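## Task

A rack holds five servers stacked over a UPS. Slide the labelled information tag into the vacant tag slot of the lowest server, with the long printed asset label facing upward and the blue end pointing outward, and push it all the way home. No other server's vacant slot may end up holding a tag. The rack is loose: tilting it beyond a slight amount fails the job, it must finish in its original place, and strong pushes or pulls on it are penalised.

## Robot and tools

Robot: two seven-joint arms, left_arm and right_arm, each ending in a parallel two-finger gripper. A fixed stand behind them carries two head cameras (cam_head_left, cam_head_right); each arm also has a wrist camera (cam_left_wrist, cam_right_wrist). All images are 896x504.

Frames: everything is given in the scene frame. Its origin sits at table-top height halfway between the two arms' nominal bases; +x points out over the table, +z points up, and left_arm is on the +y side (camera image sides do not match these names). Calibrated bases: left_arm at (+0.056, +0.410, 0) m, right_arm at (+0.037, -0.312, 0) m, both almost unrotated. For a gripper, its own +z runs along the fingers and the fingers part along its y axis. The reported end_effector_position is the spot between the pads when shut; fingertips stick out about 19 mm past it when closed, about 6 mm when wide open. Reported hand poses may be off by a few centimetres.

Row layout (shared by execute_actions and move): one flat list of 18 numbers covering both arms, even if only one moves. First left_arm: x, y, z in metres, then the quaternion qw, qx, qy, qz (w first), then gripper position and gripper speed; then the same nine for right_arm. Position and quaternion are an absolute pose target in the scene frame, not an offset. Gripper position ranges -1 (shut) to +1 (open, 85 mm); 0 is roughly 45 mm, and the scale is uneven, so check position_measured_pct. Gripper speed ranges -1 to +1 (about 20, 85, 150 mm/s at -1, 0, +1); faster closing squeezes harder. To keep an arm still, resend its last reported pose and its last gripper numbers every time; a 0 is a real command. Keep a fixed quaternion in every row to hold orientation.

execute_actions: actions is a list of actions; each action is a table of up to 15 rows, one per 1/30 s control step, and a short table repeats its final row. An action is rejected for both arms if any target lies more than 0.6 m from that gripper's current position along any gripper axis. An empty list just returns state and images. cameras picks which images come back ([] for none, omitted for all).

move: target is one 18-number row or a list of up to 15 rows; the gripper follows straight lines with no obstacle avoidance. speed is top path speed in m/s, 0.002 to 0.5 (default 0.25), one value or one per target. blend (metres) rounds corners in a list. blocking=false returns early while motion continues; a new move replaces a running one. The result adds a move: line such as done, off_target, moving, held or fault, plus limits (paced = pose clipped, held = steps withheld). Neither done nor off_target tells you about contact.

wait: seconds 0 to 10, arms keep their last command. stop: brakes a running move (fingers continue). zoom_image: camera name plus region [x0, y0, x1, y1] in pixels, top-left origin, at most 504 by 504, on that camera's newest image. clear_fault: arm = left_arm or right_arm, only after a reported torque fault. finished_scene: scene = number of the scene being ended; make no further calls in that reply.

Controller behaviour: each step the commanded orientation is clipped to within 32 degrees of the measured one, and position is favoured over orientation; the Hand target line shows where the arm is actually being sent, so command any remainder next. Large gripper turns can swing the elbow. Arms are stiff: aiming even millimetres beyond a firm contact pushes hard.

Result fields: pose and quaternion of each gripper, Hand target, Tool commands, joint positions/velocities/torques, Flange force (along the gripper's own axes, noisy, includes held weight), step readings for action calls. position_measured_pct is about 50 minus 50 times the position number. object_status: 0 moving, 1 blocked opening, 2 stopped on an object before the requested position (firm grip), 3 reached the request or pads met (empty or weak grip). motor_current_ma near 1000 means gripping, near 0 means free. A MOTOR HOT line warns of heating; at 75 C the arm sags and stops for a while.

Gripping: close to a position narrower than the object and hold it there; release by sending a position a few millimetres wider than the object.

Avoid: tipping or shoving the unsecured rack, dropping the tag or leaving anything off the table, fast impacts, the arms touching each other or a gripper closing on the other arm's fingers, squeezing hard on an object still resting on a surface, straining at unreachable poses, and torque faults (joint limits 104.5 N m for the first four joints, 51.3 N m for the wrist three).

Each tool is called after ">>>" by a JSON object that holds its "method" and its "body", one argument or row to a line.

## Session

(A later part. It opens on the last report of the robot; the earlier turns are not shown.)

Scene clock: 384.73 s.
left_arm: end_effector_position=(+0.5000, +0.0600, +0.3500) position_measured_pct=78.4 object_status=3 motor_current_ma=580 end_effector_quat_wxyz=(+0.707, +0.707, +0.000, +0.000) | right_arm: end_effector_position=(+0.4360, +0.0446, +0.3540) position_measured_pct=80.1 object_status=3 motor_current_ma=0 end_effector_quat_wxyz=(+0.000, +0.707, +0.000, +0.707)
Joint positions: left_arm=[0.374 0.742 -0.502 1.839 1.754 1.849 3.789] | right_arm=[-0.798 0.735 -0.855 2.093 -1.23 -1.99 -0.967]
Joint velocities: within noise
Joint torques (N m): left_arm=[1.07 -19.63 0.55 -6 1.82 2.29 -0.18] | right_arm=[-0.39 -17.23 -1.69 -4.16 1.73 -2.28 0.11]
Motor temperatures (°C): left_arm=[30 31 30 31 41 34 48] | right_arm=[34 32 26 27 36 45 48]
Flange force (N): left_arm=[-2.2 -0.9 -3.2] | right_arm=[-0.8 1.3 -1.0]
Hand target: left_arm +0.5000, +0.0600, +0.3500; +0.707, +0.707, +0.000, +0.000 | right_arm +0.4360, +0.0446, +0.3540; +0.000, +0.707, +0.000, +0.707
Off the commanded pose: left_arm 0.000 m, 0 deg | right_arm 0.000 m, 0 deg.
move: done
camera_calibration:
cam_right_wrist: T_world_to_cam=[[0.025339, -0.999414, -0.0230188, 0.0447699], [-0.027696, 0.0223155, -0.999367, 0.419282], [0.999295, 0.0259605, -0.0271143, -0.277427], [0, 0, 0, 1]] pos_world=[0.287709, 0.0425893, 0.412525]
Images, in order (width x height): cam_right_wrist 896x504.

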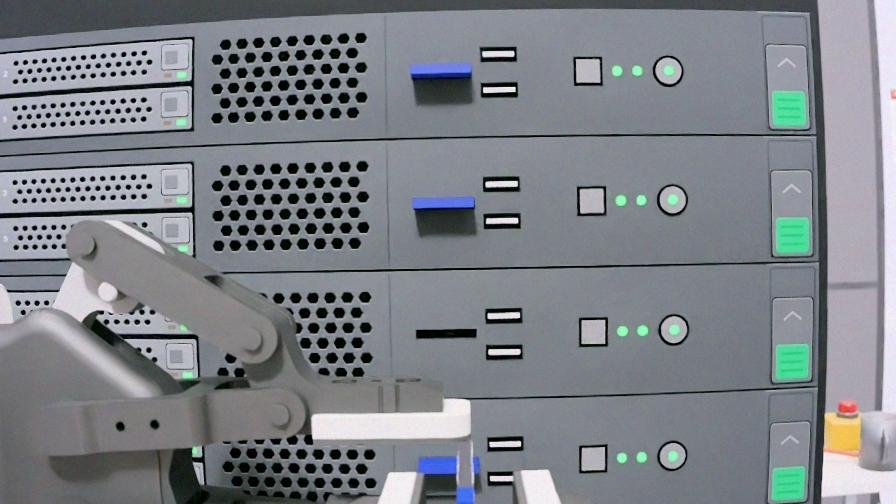

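>>> {"method": "move", "body": {
  "target": [
    [0.50,0.06,0.35,0.7071,0.7071,0,0,-0.57,-1,0.436,0.0446,0.354,0,0.7071,0,0.7071,-0.9,-1]
  ],
  "speed": 0.05,
  "cameras": []
}}

>>> {"method": "wait", "body": {
  "seconds": 1.5,
  "cameras": ["cam_right_wrist"]
}}

>>> {"method": "zoom_image", "body": {
  "camera": "cam_right_wrist",
  "region": [300, 330, 610, 504]
}}

Scene clock: 397.43 s.
left_arm: end_effector_position=(+0.5000, +0.0600, +0.3500) position_measured_pct=78.4 object_status=3 motor_current_ma=580 end_effector_quat_wxyz=(+0.707, +0.707, +0.000, +0.000) | right_arm: end_effector_position=(+0.4360, +0.0446, +0.3540) position_measured_pct=94.8 object_status=3 motor_current_ma=40 end_effector_quat_wxyz=(+0.000, +0.707, +0.000, +0.707)
Joint positions: left_arm=[0.374 0.742 -0.502 1.839 1.754 1.849 3.789] | right_arm=[-0.798 0.735 -0.855 2.093 -1.23 -1.99 -0.967]
Joint velocities: within noise
Joint torques (N m): left_arm=[0.08 -19.76 -0.07 -5.99 1.86 2.26 -0.17] | right_arm=[0.3 -17.24 -1.19 -3.93 1.17 -2.64 0.09]
Motor temperatures (°C): left_arm=[30 31 30 31 41 34 48] | right_arm=[34 32 26 27 36 45 48]
Flange force (N): left_arm=[-2.6 -1.2 -1.2] | right_arm=[-0.5 -0.6 -0.4]
Hand target: left_arm +0.5000, +0.0600, +0.3500; +0.707, +0.707, +0.000, +0.000 | right_arm +0.4360, +0.0446, +0.3540; +0.000, +0.707, +0.000, +0.707
Off the commanded pose: left_arm 0.000 m, 0 deg | right_arm 0.000 m, 0 deg.
move: done
No camera images: "cameras" was empty.

Scene clock: 398.93 s.
left_arm: end_effector_position=(+0.5000, +0.0600, +0.3500) position_measured_pct=78.4 object_status=3 motor_current_ma=580 end_effector_quat_wxyz=(+0.707, +0.707, +0.000, +0.000) | right_arm: end_effector_position=(+0.4360, +0.0446, +0.3540) position_measured_pct=94.8 object_status=3 motor_current_ma=40 end_effector_quat_wxyz=(+0.000, +0.707, +0.000, +0.707)
Joint positions: left_arm=[0.374 0.742 -0.502 1.839 1.754 1.849 3.789] | right_arm=[-0.798 0.735 -0.855 2.093 -1.23 -1.99 -0.967]
Joint velocities: within noise
Joint torques (N m): left_arm=[0.12 -19.69 -0.07 -5.99 1.84 2.26 -0.18] | right_arm=[0.28 -17.28 -1.31 -3.93 1.19 -2.66 0.12]
Motor temperatures (°C): left_arm=[30 31 30 31 40 34 48] | right_arm=[34 32 26 27 36 45 48]
Flange force (N): left_arm=[-2.6 -1.0 -1.2] | right_arm=[-0.8 -0.6 -0.3]
Hand target: left_arm +0.5000, +0.0600, +0.3500; +0.707, +0.707, +0.000, +0.000 | right_arm +0.4360, +0.0446, +0.3540; +0.000, +0.707, +0.000, +0.707
Tool commands: left_gripper/position=-0.57 left_gripper/speed=-1.0 right_gripper/position=-0.9 right_gripper/speed=-1.0
Off the commanded pose: left_arm 0.000 m, 0 deg | right_arm 0.000 m, 0 deg.
wait: 1.50 s; at rest by 0.17 s
camera_calibration:
cam_right_wrist: T_world_to_cam=[[0.025339, -0.999414, -0.0230188, 0.0447699], [-0.027696, 0.0223155, -0.999367, 0.419282], [0.999295, 0.0259605, -0.0271143, -0.277427], [0, 0, 0, 1]] pos_world=[0.287709, 0.0425893, 0.412525]
Images, in order (width x height): cam_right_wrist 896x504.

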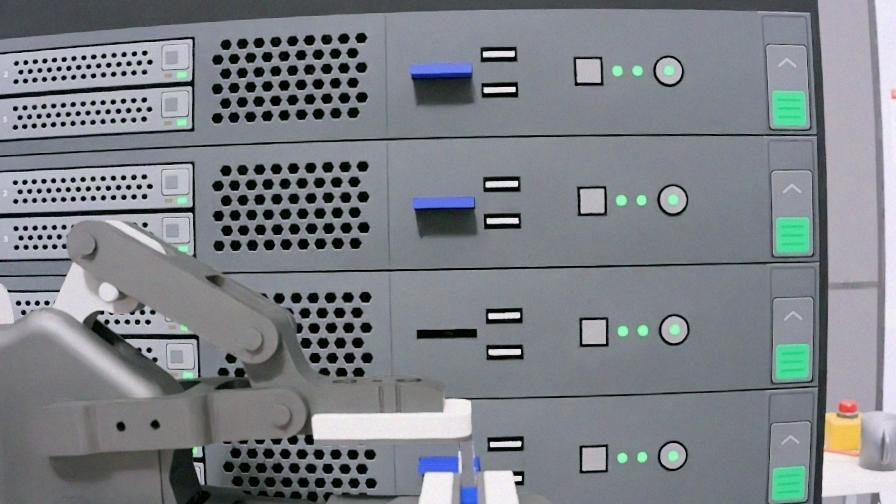

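Scaled by 1.626 from the camera's 896x504 image, which has a finer 1280x720 frame.

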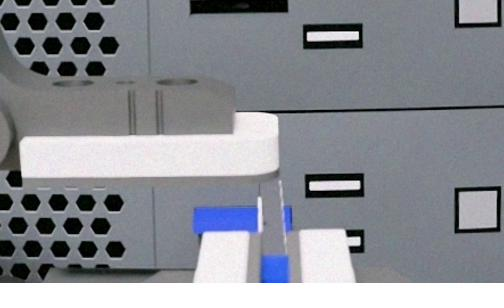

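>>> {"method": "move", "body": {
  "target": [
    [0.50,0.06,0.35,0.7071,0.7071,0,0,-0.57,-1,0.436,0.0451,0.354,0,0.7071,0,0.7071,-0.9,-1]
  ],
  "speed": 0.01,
  "cameras": []
}}

>>> {"method": "move", "body": {
  "target": [
    [0.50,0.06,0.35,0.7071,0.7071,0,0,-0.57,-1,0.436,0.0451,0.354,0,0.7071,0,0.7071,-0.94,-1]
  ],
  "speed": 0.01,
  "cameras": []
}}

>>> {"method": "wait", "body": {
  "seconds": 1.4,
  "cameras": ["cam_right_wrist"]
}}

Scene clock: 408.97 s.
left_arm: end_effector_position=(+0.5000, +0.0600, +0.3500) position_measured_pct=78.4 object_status=3 motor_current_ma=580 end_effector_quat_wxyz=(+0.707, +0.707, +0.000, +0.000) | right_arm: end_effector_position=(+0.4360, +0.0451, +0.3540) position_measured_pct=94.8 object_status=3 motor_current_ma=40 end_effector_quat_wxyz=(+0.000, +0.707, +0.000, +0.707)
Joint positions: left_arm=[0.374 0.742 -0.502 1.839 1.754 1.849 3.789] | right_arm=[-0.799 0.736 -0.855 2.091 -1.23 -1.991 -0.966]
Joint velocities: within noise
Joint torques (N m): left_arm=[0.9 -19.82 0.44 -5.96 1.76 2.42 -0.15] | right_arm=[-0.05 -17.09 -1.46 -4.08 1.51 -2.33 0.05]
Motor temperatures (°C): left_arm=[30 31 30 31 40 34 48] | right_arm=[34 32 26 27 36 45 48]
Flange force (N): left_arm=[-1.9 -1.3 -2.6] | right_arm=[-0.3 0.6 -1.0]
Hand target: left_arm +0.5000, +0.0600, +0.3500; +0.707, +0.707, +0.000, +0.000 | right_arm +0.4360, +0.0451, +0.3540; +0.000, +0.707, +0.000, +0.707
Off the commanded pose: left_arm 0.000 m, 0 deg | right_arm 0.000 m, 0 deg.
move: done
No camera images: "cameras" was empty.

Scene clock: 409.70 s.
left_arm: end_effector_position=(+0.5000, +0.0600, +0.3500) position_measured_pct=78.4 object_status=3 motor_current_ma=580 end_effector_quat_wxyz=(+0.707, +0.707, +0.000, +0.000) | right_arm: end_effector_position=(+0.4360, +0.0451, +0.3540) position_measured_pct=96.1 object_status=0 motor_current_ma=710 end_effector_quat_wxyz=(+0.000, +0.707, +0.000, +0.707)
Joint positions: left_arm=[0.374 0.742 -0.502 1.839 1.754 1.849 3.789] | right_arm=[-0.799 0.736 -0.855 2.091 -1.23 -1.991 -0.966]
Joint velocities: within noise
Joint torques (N m): left_arm=[1.21 -19.86 0.61 -5.81 1.52 2.53 -0.15] | right_arm=[0.25 -17.09 -1.32 -4.16 1.5 -2.31 0.14]
Motor temperatures (°C): left_arm=[30 31 30 31 40 34 48] | right_arm=[34 32 26 27 36 45 48]
Flange force (N): left_arm=[-1.0 -1.3 -2.6] | right_arm=[-0.8 0.7 -2.0]
Hand target: left_arm +0.5000, +0.0600, +0.3500; +0.707, +0.707, +0.000, +0.000 | right_arm +0.4360, +0.0451, +0.3540; +0.000, +0.707, +0.000, +0.707
Off the commanded pose: left_arm 0.000 m, 0 deg | right_arm 0.000 m, 0 deg.
move: done
No camera images: "cameras" was empty.

Scene clock: 411.10 s.
left_arm: end_effector_position=(+0.5000, +0.0600, +0.3500) position_measured_pct=78.4 object_status=3 motor_current_ma=580 end_effector_quat_wxyz=(+0.707, +0.707, +0.000, +0.000) | right_arm: end_effector_position=(+0.4360, +0.0451, +0.3540) position_measured_pct=96.5 object_status=3 motor_current_ma=800 end_effector_quat_wxyz=(+0.000, +0.707, +0.000, +0.707)
Joint positions: left_arm=[0.374 0.742 -0.502 1.839 1.754 1.849 3.789] | right_arm=[-0.799 0.736 -0.855 2.091 -1.23 -1.991 -0.966]
Joint velocities: within noise
Joint torques (N m): left_arm=[1.27 -19.82 0.66 -5.82 1.46 2.53 -0.15] | right_arm=[0.35 -17.13 -1.23 -4.22 1.53 -2.37 0.08]
Motor temperatures (°C): left_arm=[30 31 30 31 40 34 48] | right_arm=[34 32 26 27 36 45 48]
Flange force (N): left_arm=[-1.0 -1.2 -2.6] | right_arm=[-0.6 0.6 -2.1]
Hand target: left_arm +0.5000, +0.0600, +0.3500; +0.707, +0.707, +0.000, +0.000 | right_arm +0.4360, +0.0451, +0.3540; +0.000, +0.707, +0.000, +0.707
Tool commands: left_gripper/position=-0.57 left_gripper/speed=-1.0 right_gripper/position=-0.94 right_gripper/speed=-1.0
Off the commanded pose: left_arm 0.000 m, 0 deg | right_arm 0.000 m, 0 deg.
wait: 1.40 s; at rest by 0.17 s
camera_calibration:
cam_right_wrist: T_world_to_cam=[[0.025339, -0.999414, -0.0230188, 0.0452696], [-0.027696, 0.0223155, -0.999367, 0.419271], [0.999295, 0.0259605, -0.0271143, -0.27744], [0, 0, 0, 1]] pos_world=[0.287709, 0.0430893, 0.412525]
Images, in order (width x height): cam_right_wrist 896x504.

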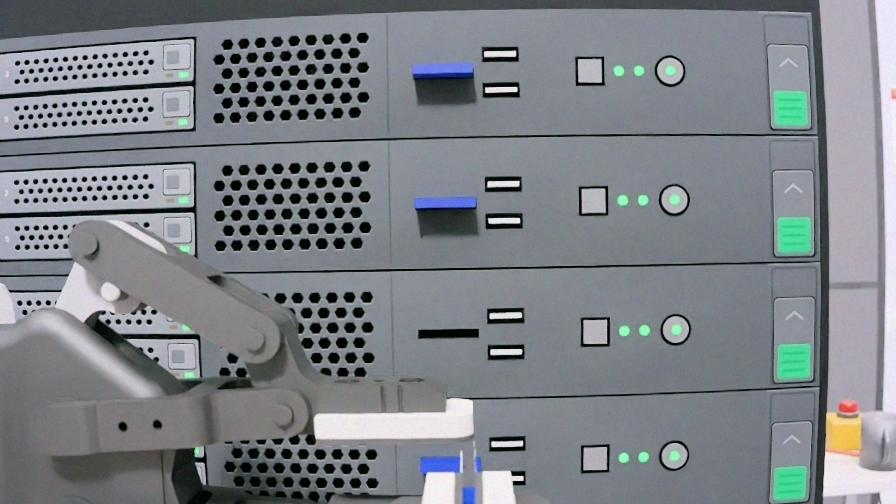

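>>> {"method": "move", "body": {
  "target": [
    [0.50,0.06,0.35,0.7071,0.7071,0,0,-0.25,-1,0.436,0.0451,0.354,0,0.7071,0,0.7071,-0.94,-1]
  ],
  "speed": 0.01,
  "cameras": []
}}

>>> {"method": "move", "body": {
  "target": [
    [0.50,0.11,0.35,0.7071,0.7071,0,0,-0.25,-1,0.436,0.0451,0.354,0,0.7071,0,0.7071,-0.94,-1],
    [0.48,0.20,0.35,0.7071,0.7071,0,0,-0.25,-1,0.436,0.0451,0.354,0,0.7071,0,0.7071,-0.94,-1]
  ],
  "speed": 0.1
}}

Scene clock: 418.80 s.
left_arm: end_effector_position=(+0.5000, +0.0600, +0.3500) position_measured_pct=62.3 object_status=0 motor_current_ma=0 end_effector_quat_wxyz=(+0.707, +0.707, +0.000, +0.000) | right_arm: end_effector_position=(+0.4360, +0.0451, +0.3540) position_measured_pct=96.5 object_status=3 motor_current_ma=800 end_effector_quat_wxyz=(+0.000, +0.707, +0.000, +0.707)
Joint positions: left_arm=[0.374 0.742 -0.502 1.839 1.754 1.849 3.789] | right_arm=[-0.799 0.736 -0.854 2.091 -1.23 -1.991 -0.966]
Joint velocities: within noise
Joint torques (N m): left_arm=[1.1 -19.65 0.52 -5.99 1.79 2.28 -0.16] | right_arm=[-0.47 -17.3 -1.69 -4.24 1.75 -2.24 0.06]
Motor temperatures (°C): left_arm=[30 31 30 31 40 34 48] | right_arm=[34 32 26 27 36 45 48]
Flange force (N): left_arm=[-2.1 -1.0 -3.3] | right_arm=[-0.9 1.5 -0.9]
Hand target: left_arm +0.5000, +0.0600, +0.3500; +0.707, +0.707, +0.000, +0.000 | right_arm +0.4360, +0.0451, +0.3540; +0.000, +0.707, +0.000, +0.707
Off the commanded pose: left_arm 0.000 m, 0 deg | right_arm 0.000 m, 0 deg.
move: done
No camera images: "cameras" was empty.

Scene clock: 420.57 s.
left_arm: end_effector_position=(+0.4800, +0.2000, +0.3500) position_measured_pct=62.3 object_status=3 motor_current_ma=0 end_effector_quat_wxyz=(+0.707, +0.707, +0.000, +0.000) | right_arm: end_effector_position=(+0.4360, +0.0451, +0.3540) position_measured_pct=96.5 object_status=3 motor_current_ma=800 end_effector_quat_wxyz=(+0.000, +0.707, +0.000, +0.707)
Joint positions: left_arm=[0.121 0.754 -0.605 1.871 1.486 2.093 3.66] | right_arm=[-0.799 0.736 -0.855 2.091 -1.23 -1.991 -0.966]
Joint velocities: within noise
Joint torques (N m): left_arm=[1.08 -18.46 0.21 -4.87 1.37 2.48 -0.15] | right_arm=[-0.45 -17.31 -1.66 -4.13 1.71 -2.23 0.06]
Motor temperatures (°C): left_arm=[30 31 30 31 40 34 48] | right_arm=[34 32 26 27 36 45 48]
Flange force (N): left_arm=[-3.2 -1.0 -2.5] | right_arm=[-0.9 1.1 -0.8]
Hand target: left_arm +0.4800, +0.2000, +0.3500; +0.707, +0.707, +0.000, +0.000 | right_arm +0.4360, +0.0451, +0.3540; +0.000, +0.707, +0.000, +0.707
Off the commanded pose: left_arm 0.000 m, 0 deg | right_arm 0.000 m, 0 deg.
move: done
camera_calibration:
cam_left_wrist: T_world_to_cam=[[0.014264, -0.00778785, 0.999868, -0.351422], [-0.999896, 0.00185037, 0.0142788, 0.530825], [-0.00196132, -0.999968, -0.00776065, 0.350404], [0, 0, 0, 1]] pos_world=[0.53647, 0.346674, 0.346515]
cam_right_wrist: T_world_to_cam=[[0.025339, -0.999414, -0.0230188, 0.0452696], [-0.027696, 0.0223155, -0.999367, 0.419271], [0.999295, 0.0259605, -0.0271143, -0.27744], [0, 0, 0, 1]] pos_world=[0.287709, 0.0430893, 0.412525]

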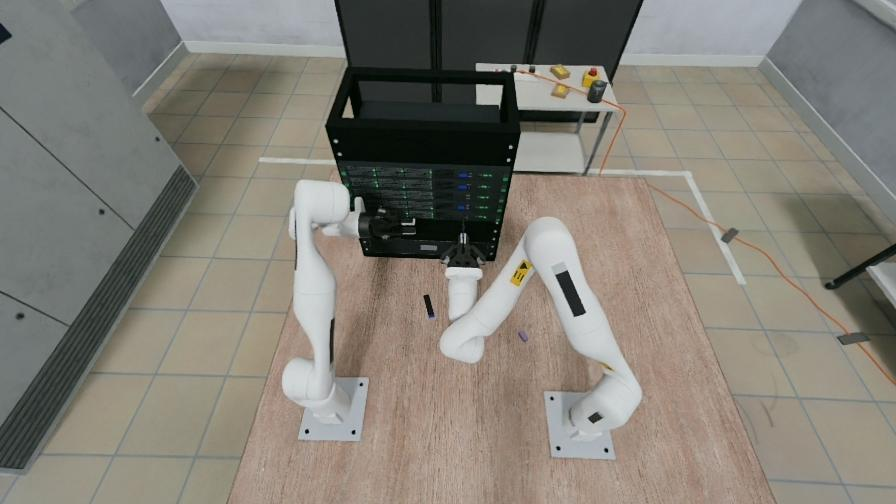

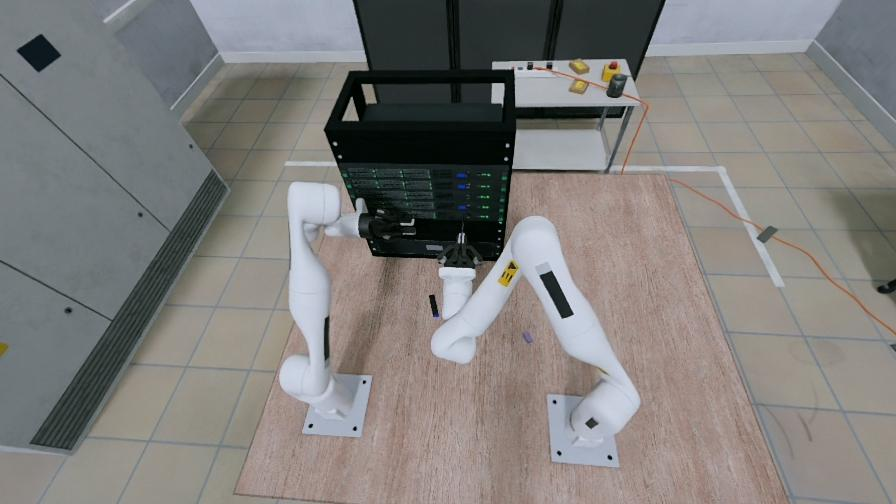

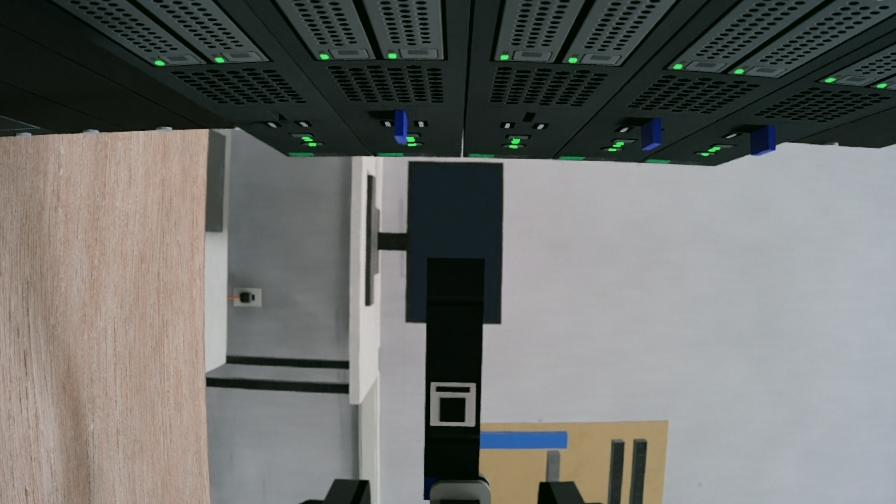

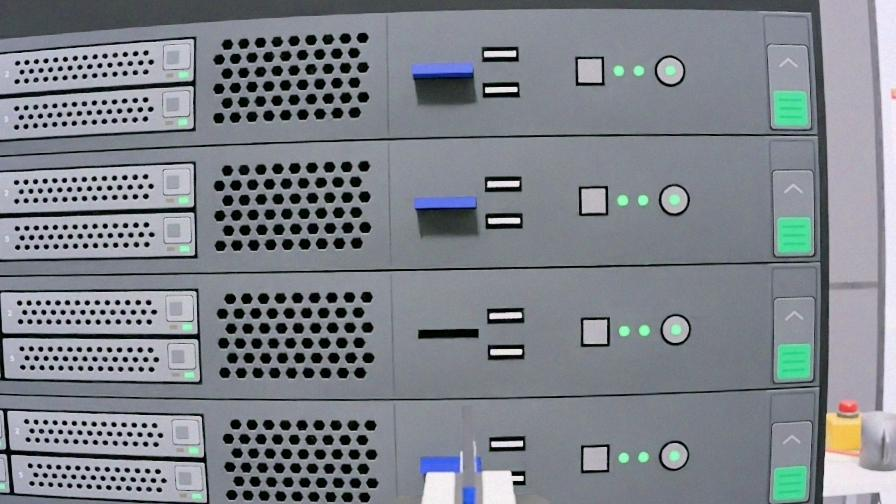

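>>> {"method": "move", "body": {
  "target": [
    [0.46,0.30,0.30,0.7071,0.7071,0,0,-0.25,-1,0.436,0.0451,0.354,0,0.7071,0,0.7071,-0.94,-1]
  ],
  "speed": 0.15,
  "cameras": []
}}

>>> {"method": "move", "body": {
  "target": [
    [0.46,0.30,0.30,0.7071,0.7071,0,0,-0.25,-1,0.436,0.0451,0.354,0.5,0.5,0.5,0.5,-0.94,-1]
  ],
  "speed": 0.15
}}

Scene clock: 449.10 s.
left_arm: end_effector_position=(+0.4600, +0.3000, +0.3000) position_measured_pct=62.3 object_status=3 motor_current_ma=0 end_effector_quat_wxyz=(+0.707, +0.707, +0.000, +0.000) | right_arm: end_effector_position=(+0.4360, +0.0451, +0.3540) position_measured_pct=96.5 object_status=3 motor_current_ma=800 end_effector_quat_wxyz=(+0.000, +0.707, +0.000, +0.707)
Joint positions: left_arm=[-0.198 0.852 -0.471 1.835 1.22 2.1 3.462] | right_arm=[-0.799 0.736 -0.855 2.091 -1.23 -1.991 -0.966]
Joint velocities: within noise
Joint torques (N m): left_arm=[1.08 -18.87 0.73 -3.71 0.89 2.74 -0.16] | right_arm=[-0.4 -17.27 -1.73 -4.23 1.75 -2.24 0.07]
Motor temperatures (°C): left_arm=[30 31 30 31 40 34 48] | right_arm=[34 33 26 27 36 45 48]
Flange force (N): left_arm=[-3.3 -0.6 -1.5] | right_arm=[-0.9 1.4 -1.0]
Hand target: left_arm +0.4600, +0.3000, +0.3000; +0.707, +0.707, +0.000, +0.000 | right_arm +0.4360, +0.0451, +0.3540; +0.000, +0.707, +0.000, +0.707
Off the commanded pose: left_arm 0.000 m, 0 deg | right_arm 0.000 m, 0 deg.
joint sent to its limit (left arm) — joint 6 (wrist pitch), upper limit. The joint targets still meet the commanded pose.
move: done
No camera images: "cameras" was empty.

Scene clock: 454.63 s.
left_arm: end_effector_position=(+0.4600, +0.3000, +0.3000) position_measured_pct=62.3 object_status=3 motor_current_ma=0 end_effector_quat_wxyz=(+0.707, +0.707, +0.000, +0.000) | right_arm: end_effector_position=(+0.4360, +0.0451, +0.3540) position_measured_pct=96.5 object_status=3 motor_current_ma=800 end_effector_quat_wxyz=(+0.500, +0.500, +0.500, +0.500)
Joint positions: left_arm=[-0.198 0.852 -0.471 1.835 1.22 2.1 3.462] | right_arm=[-0.926 0.664 -0.655 2.096 -1.292 -1.857 0.55]
Joint velocities: within noise
Joint torques (N m): left_arm=[1.09 -18.85 0.77 -3.74 0.92 2.73 -0.16] | right_arm=[-0.52 -17.13 -0.71 -4.46 1.71 -2.33 0.01]
Motor temperatures (°C): left_arm=[30 31 30 31 40 34 48] | right_arm=[34 33 26 27 36 45 48]
Flange force (N): left_arm=[-3.5 -0.5 -1.5] | right_arm=[-1.0 -1.0 -0.6]
Hand target: left_arm +0.4600, +0.3000, +0.3000; +0.707, +0.707, +0.000, +0.000 | right_arm +0.4360, +0.0451, +0.3540; +0.500, +0.500, +0.500, +0.500
Off the commanded pose: left_arm 0.000 m, 0 deg | right_arm 0.000 m, 0 deg.
move: done
camera_calibration:
cam_left_wrist: T_world_to_cam=[[0.0141633, -0.00788716, 0.999869, -0.30037], [-0.999898, 0.00184979, 0.0141783, 0.511485], [-0.00196137, -0.999967, -0.00786015, 0.450004], [0, 0, 0, 1]] pos_world=[0.51657, 0.446674, 0.296615]
cam_right_wrist: T_world_to_cam=[[0.025339, -0.0230188, 0.999414, -0.360707], [-0.027696, -0.999367, -0.0223155, 0.119472], [0.999295, -0.0271143, -0.0259605, -0.275455], [0, 0, 0, 1]] pos_world=[0.287709, 0.103625, 0.356011]

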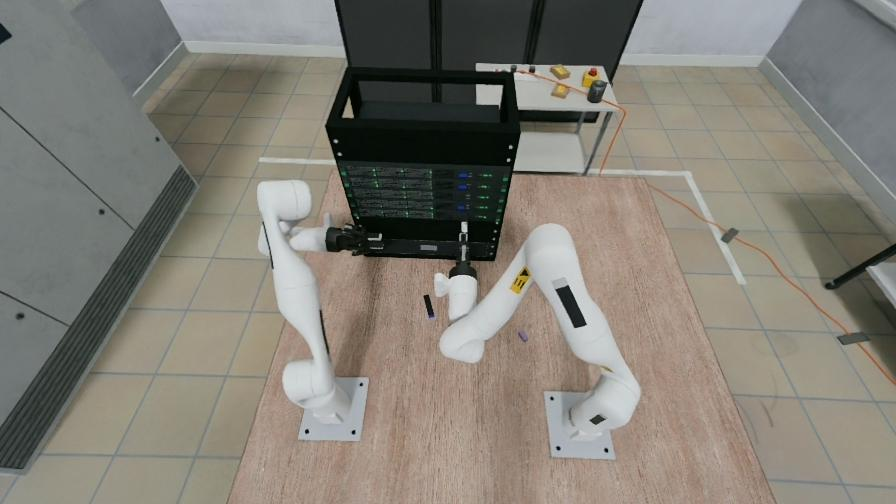

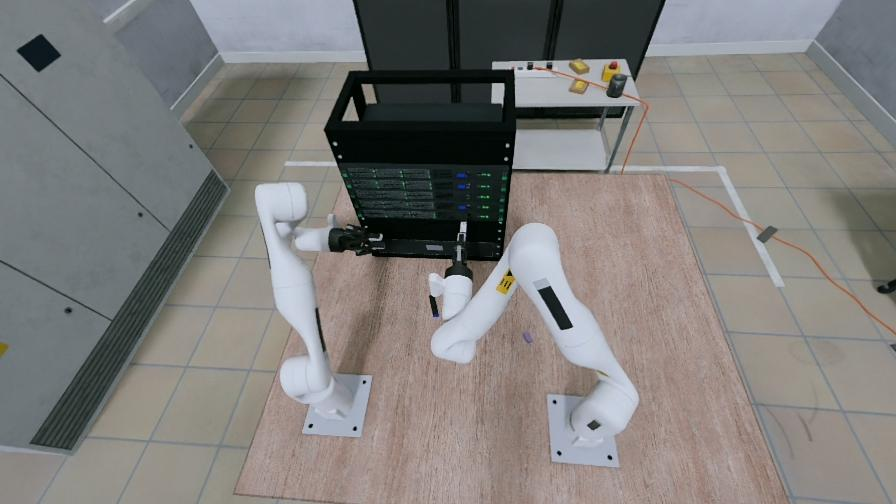

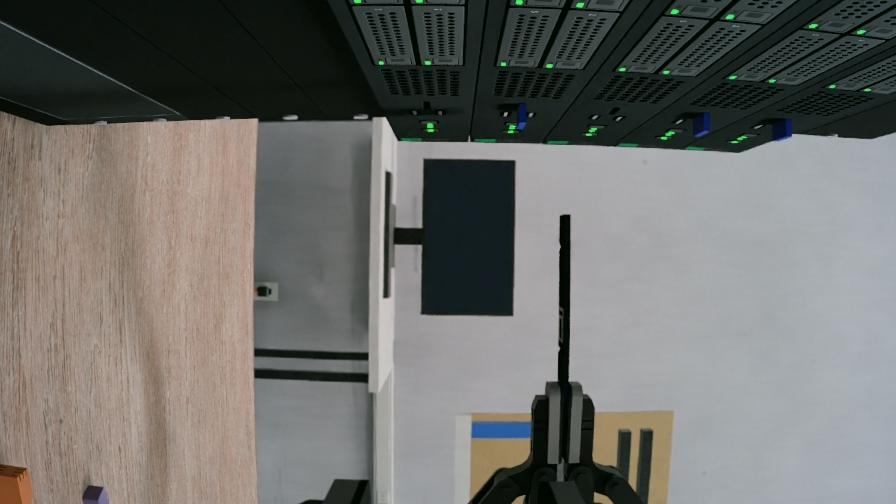

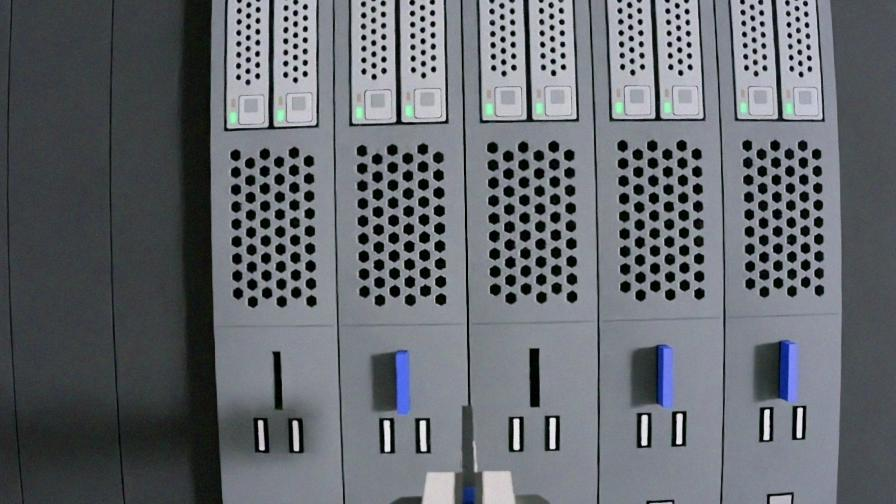

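>>> {"method": "move", "body": {
  "target": [
    [0.46,0.30,0.30,0.7071,0.7071,0,0,-0.25,-1,0.436,0.0517,0.2867,0.5,0.5,0.5,0.5,-0.94,-1],
    [0.46,0.30,0.30,0.7071,0.7071,0,0,-0.25,-1,0.47,0.0517,0.2867,0.5,0.5,0.5,0.5,-0.94,-1]
  ],
  "speed": 0.08,
  "cameras": ["cam_left_wrist","cam_right_wrist"]
}}

>>> {"method": "zoom_image", "body": {
  "camera": "cam_right_wrist",
  "region": [300, 300, 650, 504]
}}

>>> {"method": "zoom_image", "body": {
  "camera": "cam_left_wrist",
  "region": [300, 50, 560, 310]
}}

Scene clock: 487.83 s.
left_arm: end_effector_position=(+0.4600, +0.3000, +0.3000) position_measured_pct=62.3 object_status=3 motor_current_ma=0 end_effector_quat_wxyz=(+0.707, +0.707, +0.000, +0.000) | right_arm: end_effector_position=(+0.4700, +0.0517, +0.2867) position_measured_pct=96.5 object_status=3 motor_current_ma=800 end_effector_quat_wxyz=(+0.500, +0.500, +0.500, +0.500)
Joint positions: left_arm=[-0.198 0.852 -0.471 1.835 1.22 2.1 3.462] | right_arm=[-0.906 0.843 -0.574 2.066 -1.18 -1.867 0.434]
Joint velocities: within noise
Joint torques (N m): left_arm=[1.08 -18.85 0.75 -3.78 0.91 2.72 -0.16] | right_arm=[-0.42 -18.96 -0.55 -3.53 1.41 -2.53 0]
Motor temperatures (°C): left_arm=[30 31 30 31 40 34 48] | right_arm=[34 33 26 27 36 44 48]
Flange force (N): left_arm=[-3.6 -0.5 -1.5] | right_arm=[-1.0 -0.9 -1.0]
Hand target: left_arm +0.4600, +0.3000, +0.3000; +0.707, +0.707, +0.000, +0.000 | right_arm +0.4700, +0.0517, +0.2867; +0.500, +0.500, +0.500, +0.500
Off the commanded pose: left_arm 0.000 m, 0 deg | right_arm 0.000 m, 0 deg.
move: done
camera_calibration:
cam_left_wrist: T_world_to_cam=[[0.0141633, -0.00788716, 0.999869, -0.30037], [-0.999898, 0.00184979, 0.0141783, 0.511485], [-0.00196137, -0.999967, -0.00786015, 0.450004], [0, 0, 0, 1]] pos_world=[0.51657, 0.446674, 0.296615]
cam_right_wrist: T_world_to_cam=[[0.025339, -0.0230188, 0.999414, -0.294156], [-0.027696, -0.999367, -0.0223155, 0.125508], [0.999295, -0.0271143, -0.0259605, -0.310999], [0, 0, 0, 1]] pos_world=[0.321709, 0.110225, 0.288711]
Images, in order (width x height): cam_left_wrist 896x504, cam_right_wrist 896x504.

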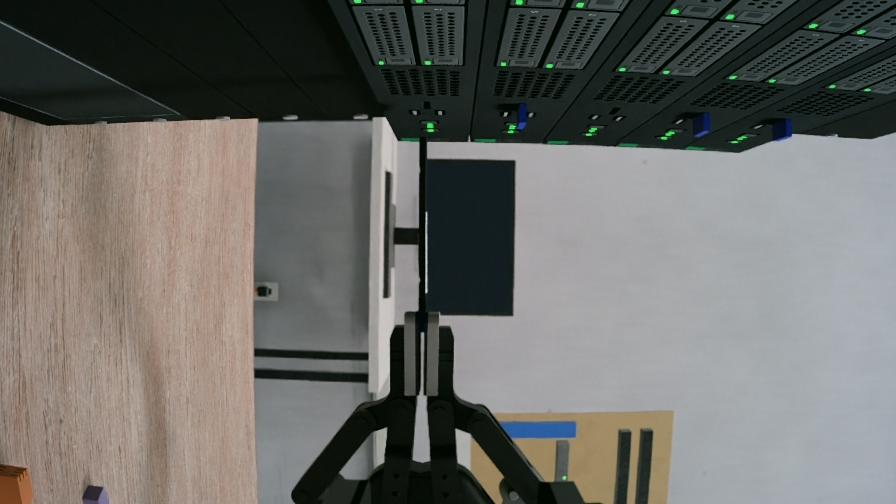

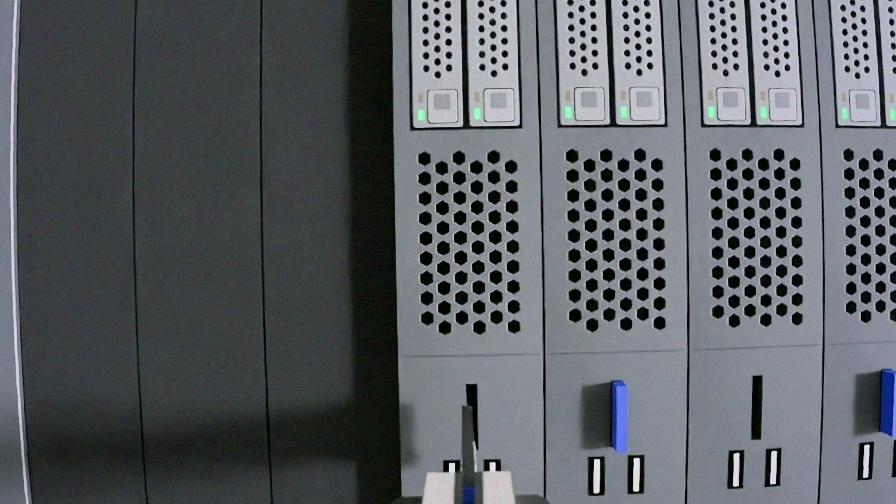

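Scaled by 1.440 from the camera's 896x504 image, which has a finer 1280x720 frame.

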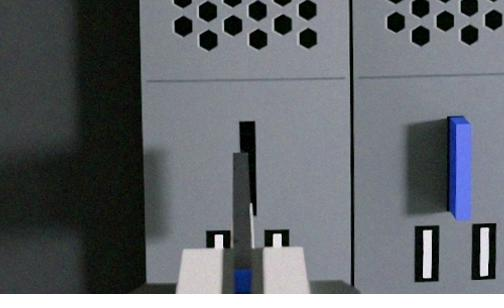

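Scaled by 1.938 from the camera's 896x504 image, which has a finer 1280x720 frame.

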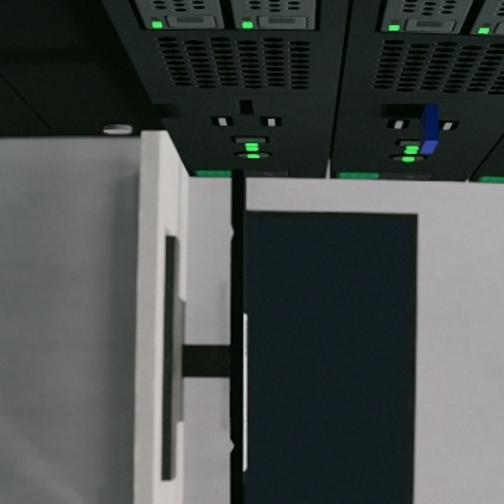

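>>> {"method": "move", "body": {
  "target": [
    [0.46,0.30,0.30,0.7071,0.7071,0,0,-0.25,-1,0.482,0.0524,0.2882,0.5,0.5,0.5,0.5,-0.94,-1]
  ],
  "speed": 0.05,
  "cameras": ["cam_left_wrist","cam_right_wrist"]
}}

>>> {"method": "zoom_image", "body": {
  "camera": "cam_right_wrist",
  "region": [410, 360, 550, 504]
}}

>>> {"method": "zoom_image", "body": {
  "camera": "cam_left_wrist",
  "region": [370, 60, 490, 180]
}}

Scene clock: 512.67 s.
left_arm: end_effector_position=(+0.4600, +0.3000, +0.3000) position_measured_pct=62.3 object_status=3 motor_current_ma=0 end_effector_quat_wxyz=(+0.707, +0.707, +0.000, +0.000) | right_arm: end_effector_position=(+0.4820, +0.0524, +0.2882) position_measured_pct=96.5 object_status=3 motor_current_ma=800 end_effector_quat_wxyz=(+0.500, +0.500, +0.500, +0.500)
Joint positions: left_arm=[-0.198 0.852 -0.471 1.835 1.22 2.1 3.462] | right_arm=[-0.886 0.839 -0.563 2.051 -1.153 -1.841 0.452]
Joint velocities: within noise
Joint torques (N m): left_arm=[1.11 -18.78 0.74 -3.69 0.91 2.69 -0.18] | right_arm=[-0.4 -19.14 -0.6 -3.66 1.47 -2.47 0.03]
Motor temperatures (°C): left_arm=[30 32 30 31 40 34 48] | right_arm=[34 33 26 27 36 44 48]
Flange force (N): left_arm=[-3.3 -0.3 -1.7] | right_arm=[-0.7 -1.1 -1.0]
Hand target: left_arm +0.4600, +0.3000, +0.3000; +0.707, +0.707, +0.000, +0.000 | right_arm +0.4820, +0.0524, +0.2882; +0.500, +0.500, +0.500, +0.500
Off the commanded pose: left_arm 0.000 m, 0 deg | right_arm 0.000 m, 0 deg.
move: done
camera_calibration:
cam_left_wrist: T_world_to_cam=[[0.0141633, -0.00788716, 0.999869, -0.30037], [-0.999898, 0.00184979, 0.0141783, 0.511485], [-0.00196137, -0.999967, -0.00786015, 0.450004], [0, 0, 0, 1]] pos_world=[0.51657, 0.446674, 0.296615]
cam_right_wrist: T_world_to_cam=[[0.025339, -0.0230188, 0.999414, -0.295943], [-0.027696, -0.999367, -0.0223155, 0.126573], [0.999295, -0.0271143, -0.0259605, -0.322932], [0, 0, 0, 1]] pos_world=[0.333709, 0.110925, 0.290211]
Images, in order (width x height): cam_left_wrist 896x504, cam_right_wrist 896x504.

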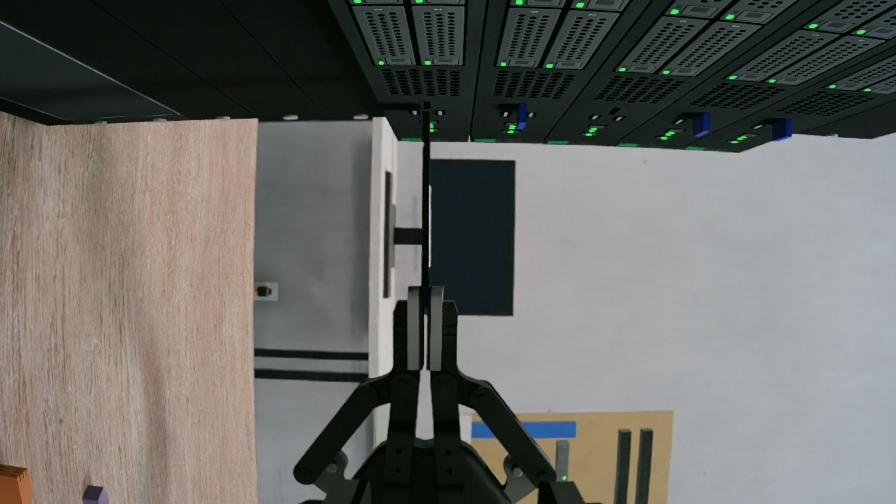

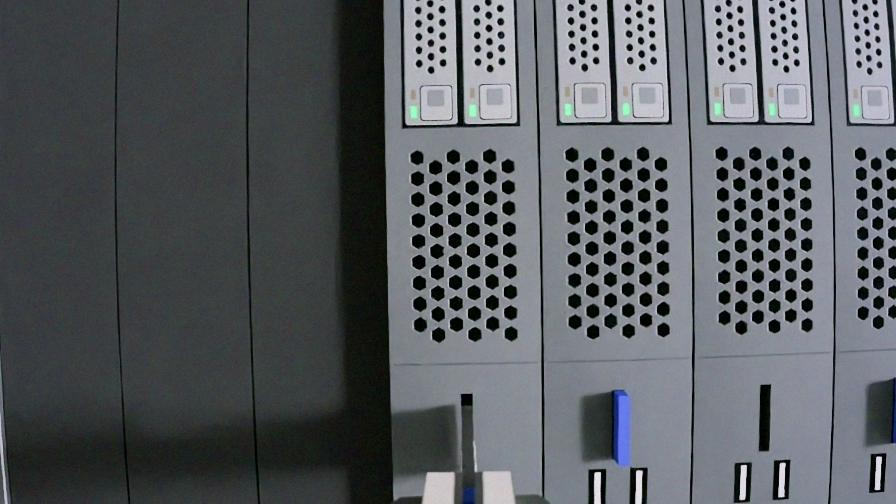

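Scaled by 3.500 from the camera's 896x504 image, which has a finer 1280x720 frame.

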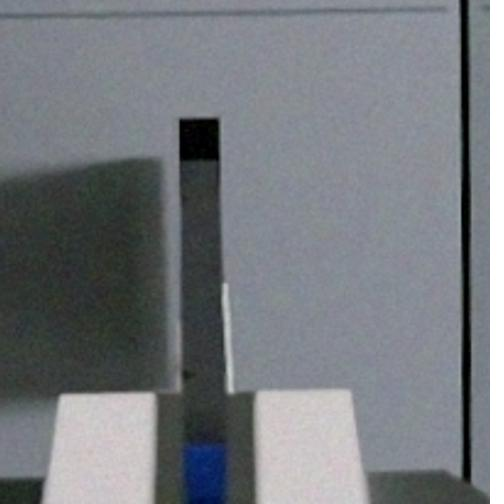

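Scaled by 4.200 from the camera's 896x504 image, which has a finer 1280x720 frame.

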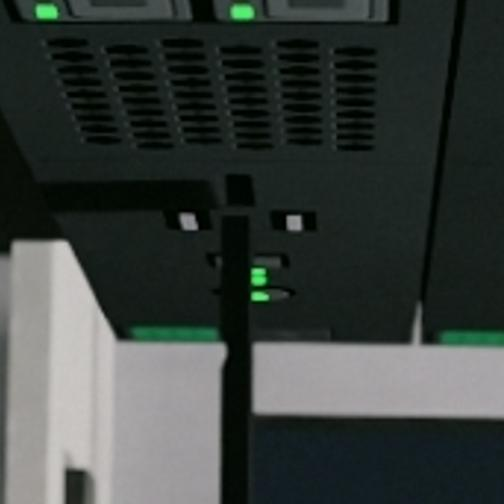

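>>> {"method": "move", "body": {
  "target": [
    [0.46,0.30,0.30,0.7071,0.7071,0,0,-0.25,-1,0.489,0.0524,0.2884,0.5,0.5,0.5,0.5,-0.94,-1]
  ],
  "speed": 0.05,
  "cameras": ["cam_left_wrist","cam_right_wrist"]
}}

>>> {"method": "zoom_image", "body": {
  "camera": "cam_right_wrist",
  "region": [410, 360, 550, 504]
}}

>>> {"method": "zoom_image", "body": {
  "camera": "cam_left_wrist",
  "region": [370, 60, 490, 180]
}}

Scene clock: 530.83 s.
left_arm: end_effector_position=(+0.4600, +0.3000, +0.3000) position_measured_pct=62.3 object_status=3 motor_current_ma=0 end_effector_quat_wxyz=(+0.707, +0.707, +0.000, +0.000) | right_arm: end_effector_position=(+0.4888, +0.0526, +0.2884) position_measured_pct=96.5 object_status=3 motor_current_ma=800 end_effector_quat_wxyz=(+0.500, +0.500, +0.500, +0.500)
Joint positions: left_arm=[-0.198 0.852 -0.471 1.835 1.22 2.1 3.462] | right_arm=[-0.874 0.839 -0.556 2.043 -1.138 -1.827 0.46]
Joint velocities: within noise
Joint torques (N m): left_arm=[1.06 -18.81 0.75 -3.74 0.92 2.71 -0.18] | right_arm=[25.65 -19.09 16.22 -10.66 0.14 -3.16 0.04]
Motor temperatures (°C): left_arm=[30 32 30 31 40 34 47] | right_arm=[34 33 26 27 36 44 48]
Flange force (N): left_arm=[-3.4 -0.4 -1.5] | right_arm=[6.5 -1.5 -64.7]
Hand target: left_arm +0.4600, +0.3000, +0.3000; +0.707, +0.707, +0.000, +0.000 | right_arm +0.4890, +0.0524, +0.2884; +0.500, +0.500, +0.500, +0.500
Off the commanded pose: left_arm 0.000 m, 0 deg | right_arm 0.000 m, 0 deg.
move: done
camera_calibration:
cam_left_wrist: T_world_to_cam=[[0.0141633, -0.00788716, 0.999869, -0.30037], [-0.999898, 0.00184979, 0.0141783, 0.511485], [-0.00196137, -0.999967, -0.00786015, 0.450004], [0, 0, 0, 1]] pos_world=[0.51657, 0.446674, 0.296615]
cam_right_wrist: T_world_to_cam=[[0.0254488, -0.0231079, 0.999409, -0.296337], [-0.0272009, -0.999379, -0.0224146, 0.126827], [0.999306, -0.0266144, -0.0260616, -0.329746], [0, 0, 0, 1]] pos_world=[0.340508, 0.111125, 0.290411]
Images, in order (width x height): cam_left_wrist 896x504, cam_right_wrist 896x504.

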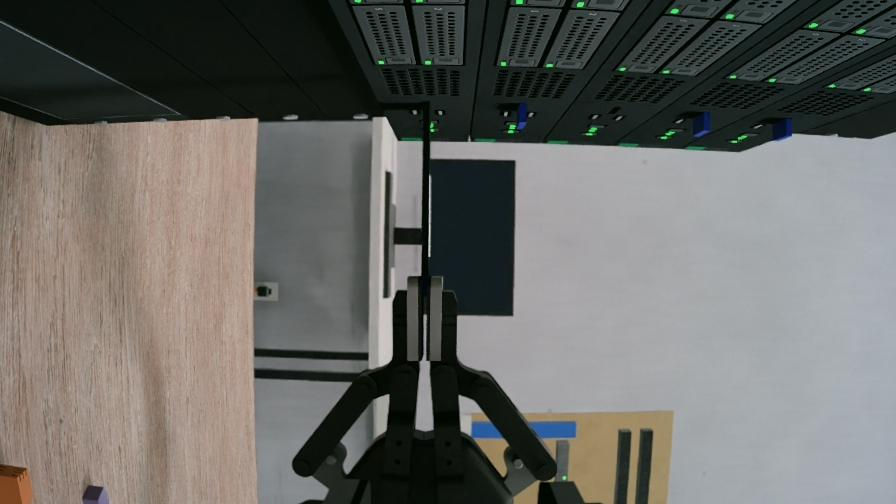

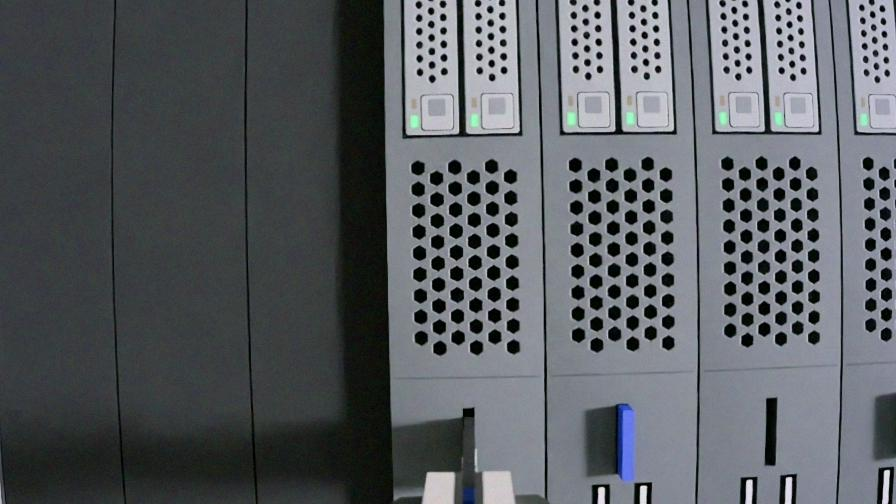

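Scaled by 3.500 from the camera's 896x504 image, which has a finer 1280x720 frame.

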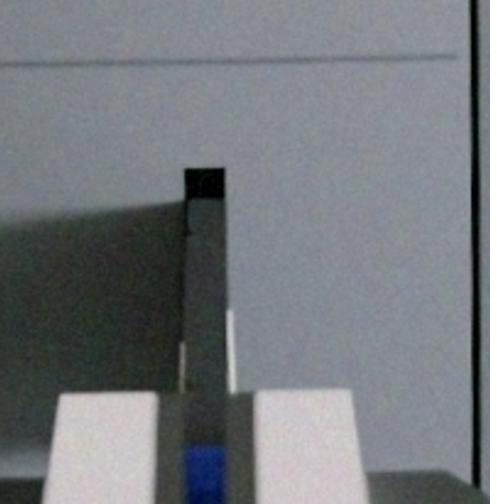

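Scaled by 4.200 from the camera's 896x504 image, which has a finer 1280x720 frame.

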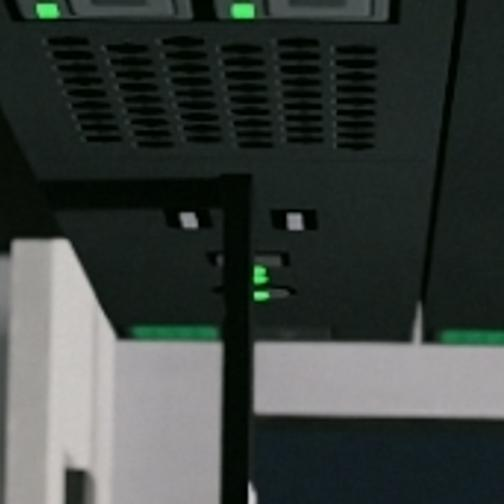

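>>> {"method": "move", "body": {
  "target": [
    [0.46,0.30,0.30,0.7071,0.7071,0,0,-0.25,-1,0.4865,0.0524,0.2884,0.5,0.5,0.5,0.5,-0.94,-1],
    [0.46,0.30,0.30,0.7071,0.7071,0,0,-0.25,-1,0.4865,0.0544,0.2884,0.5,0.5,0.5,0.5,-0.94,-1]
  ],
  "speed": 0.03,
  "cameras": ["cam_left_wrist","cam_right_wrist"]
}}

>>> {"method": "zoom_image", "body": {
  "camera": "cam_right_wrist",
  "region": [430, 380, 510, 462]
}}

>>> {"method": "zoom_image", "body": {
  "camera": "cam_left_wrist",
  "region": [390, 80, 460, 150]
}}

Scene clock: 542.50 s.
left_arm: end_effector_position=(+0.4600, +0.3000, +0.3000) position_measured_pct=62.3 object_status=3 motor_current_ma=0 end_effector_quat_wxyz=(+0.707, +0.707, +0.000, +0.000) | right_arm: end_effector_position=(+0.4865, +0.0543, +0.2884) position_measured_pct=96.5 object_status=3 motor_current_ma=800 end_effector_quat_wxyz=(+0.500, +0.500, +0.500, +0.500)
Joint positions: left_arm=[-0.198 0.852 -0.471 1.835 1.22 2.1 3.462] | right_arm=[-0.88 0.84 -0.558 2.04 -1.143 -1.831 0.462]
Joint velocities: within noise
Joint torques (N m): left_arm=[1.12 -18.83 0.78 -3.73 0.92 2.73 -0.18] | right_arm=[2.24 -19.37 1.17 -4.76 1.69 -2.41 0.04]
Motor temperatures (°C): left_arm=[30 32 30 31 40 34 47] | right_arm=[35 33 26 27 36 44 48]
Flange force (N): left_arm=[-3.4 -0.4 -1.6] | right_arm=[-1.0 -1.3 -8.9]
Hand target: left_arm +0.4600, +0.3000, +0.3000; +0.707, +0.707, +0.000, +0.000 | right_arm +0.4865, +0.0544, +0.2884; +0.500, +0.500, +0.500, +0.500
Off the commanded pose: left_arm 0.000 m, 0 deg | right_arm 0.000 m, 0 deg.
move: done
camera_calibration:
cam_left_wrist: T_world_to_cam=[[0.0141633, -0.00788716, 0.999869, -0.30037], [-0.999898, 0.00184979, 0.0141783, 0.511485], [-0.00196137, -0.999967, -0.00786015, 0.450004], [0, 0, 0, 1]] pos_world=[0.51657, 0.446674, 0.296615]
cam_right_wrist: T_world_to_cam=[[0.0253343, -0.0230238, 0.999414, -0.296211], [-0.0278959, -0.999362, -0.0223154, 0.128771], [0.99929, -0.0273142, -0.0259604, -0.327446], [0, 0, 0, 1]] pos_world=[0.33831, 0.112925, 0.290411]
Images, in order (width x height): cam_left_wrist 896x504, cam_right_wrist 896x504.

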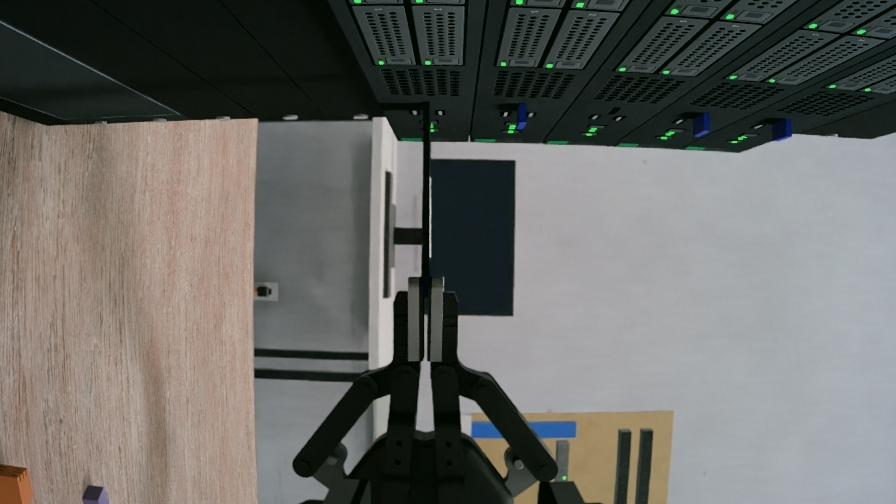

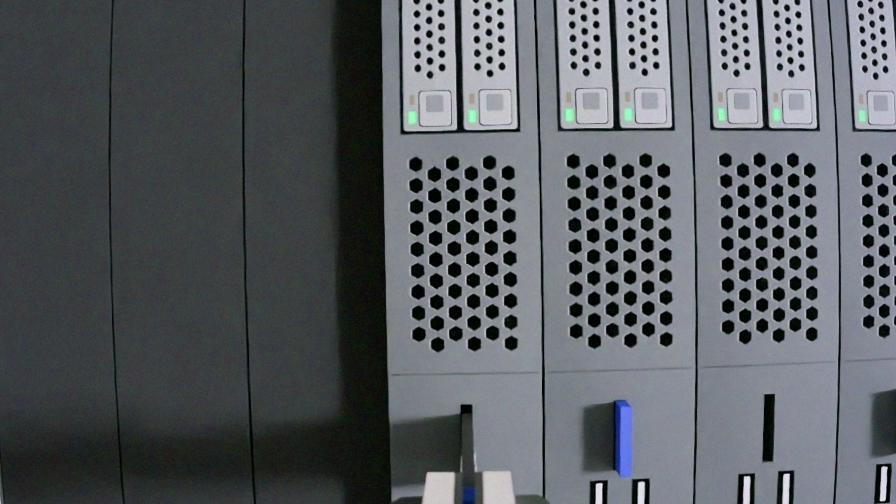

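Scaled by 6.146 from the camera's 896x504 image, which has a finer 1280x720 frame.

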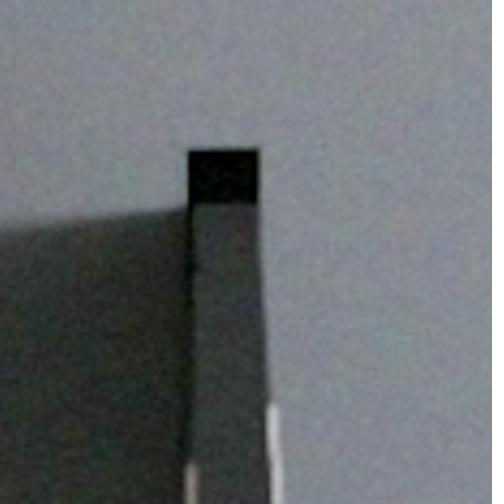

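Scaled by 7.200 from the camera's 896x504 image, which has a finer 1280x720 frame.

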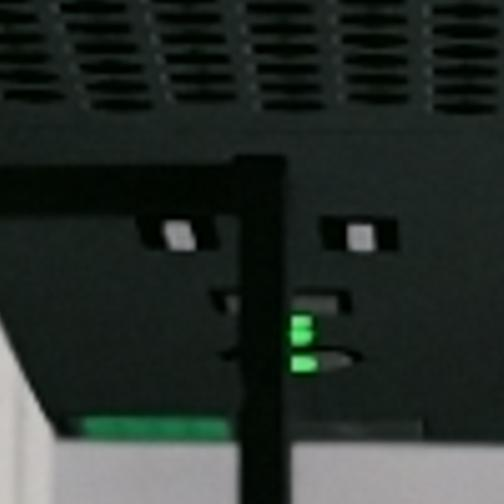

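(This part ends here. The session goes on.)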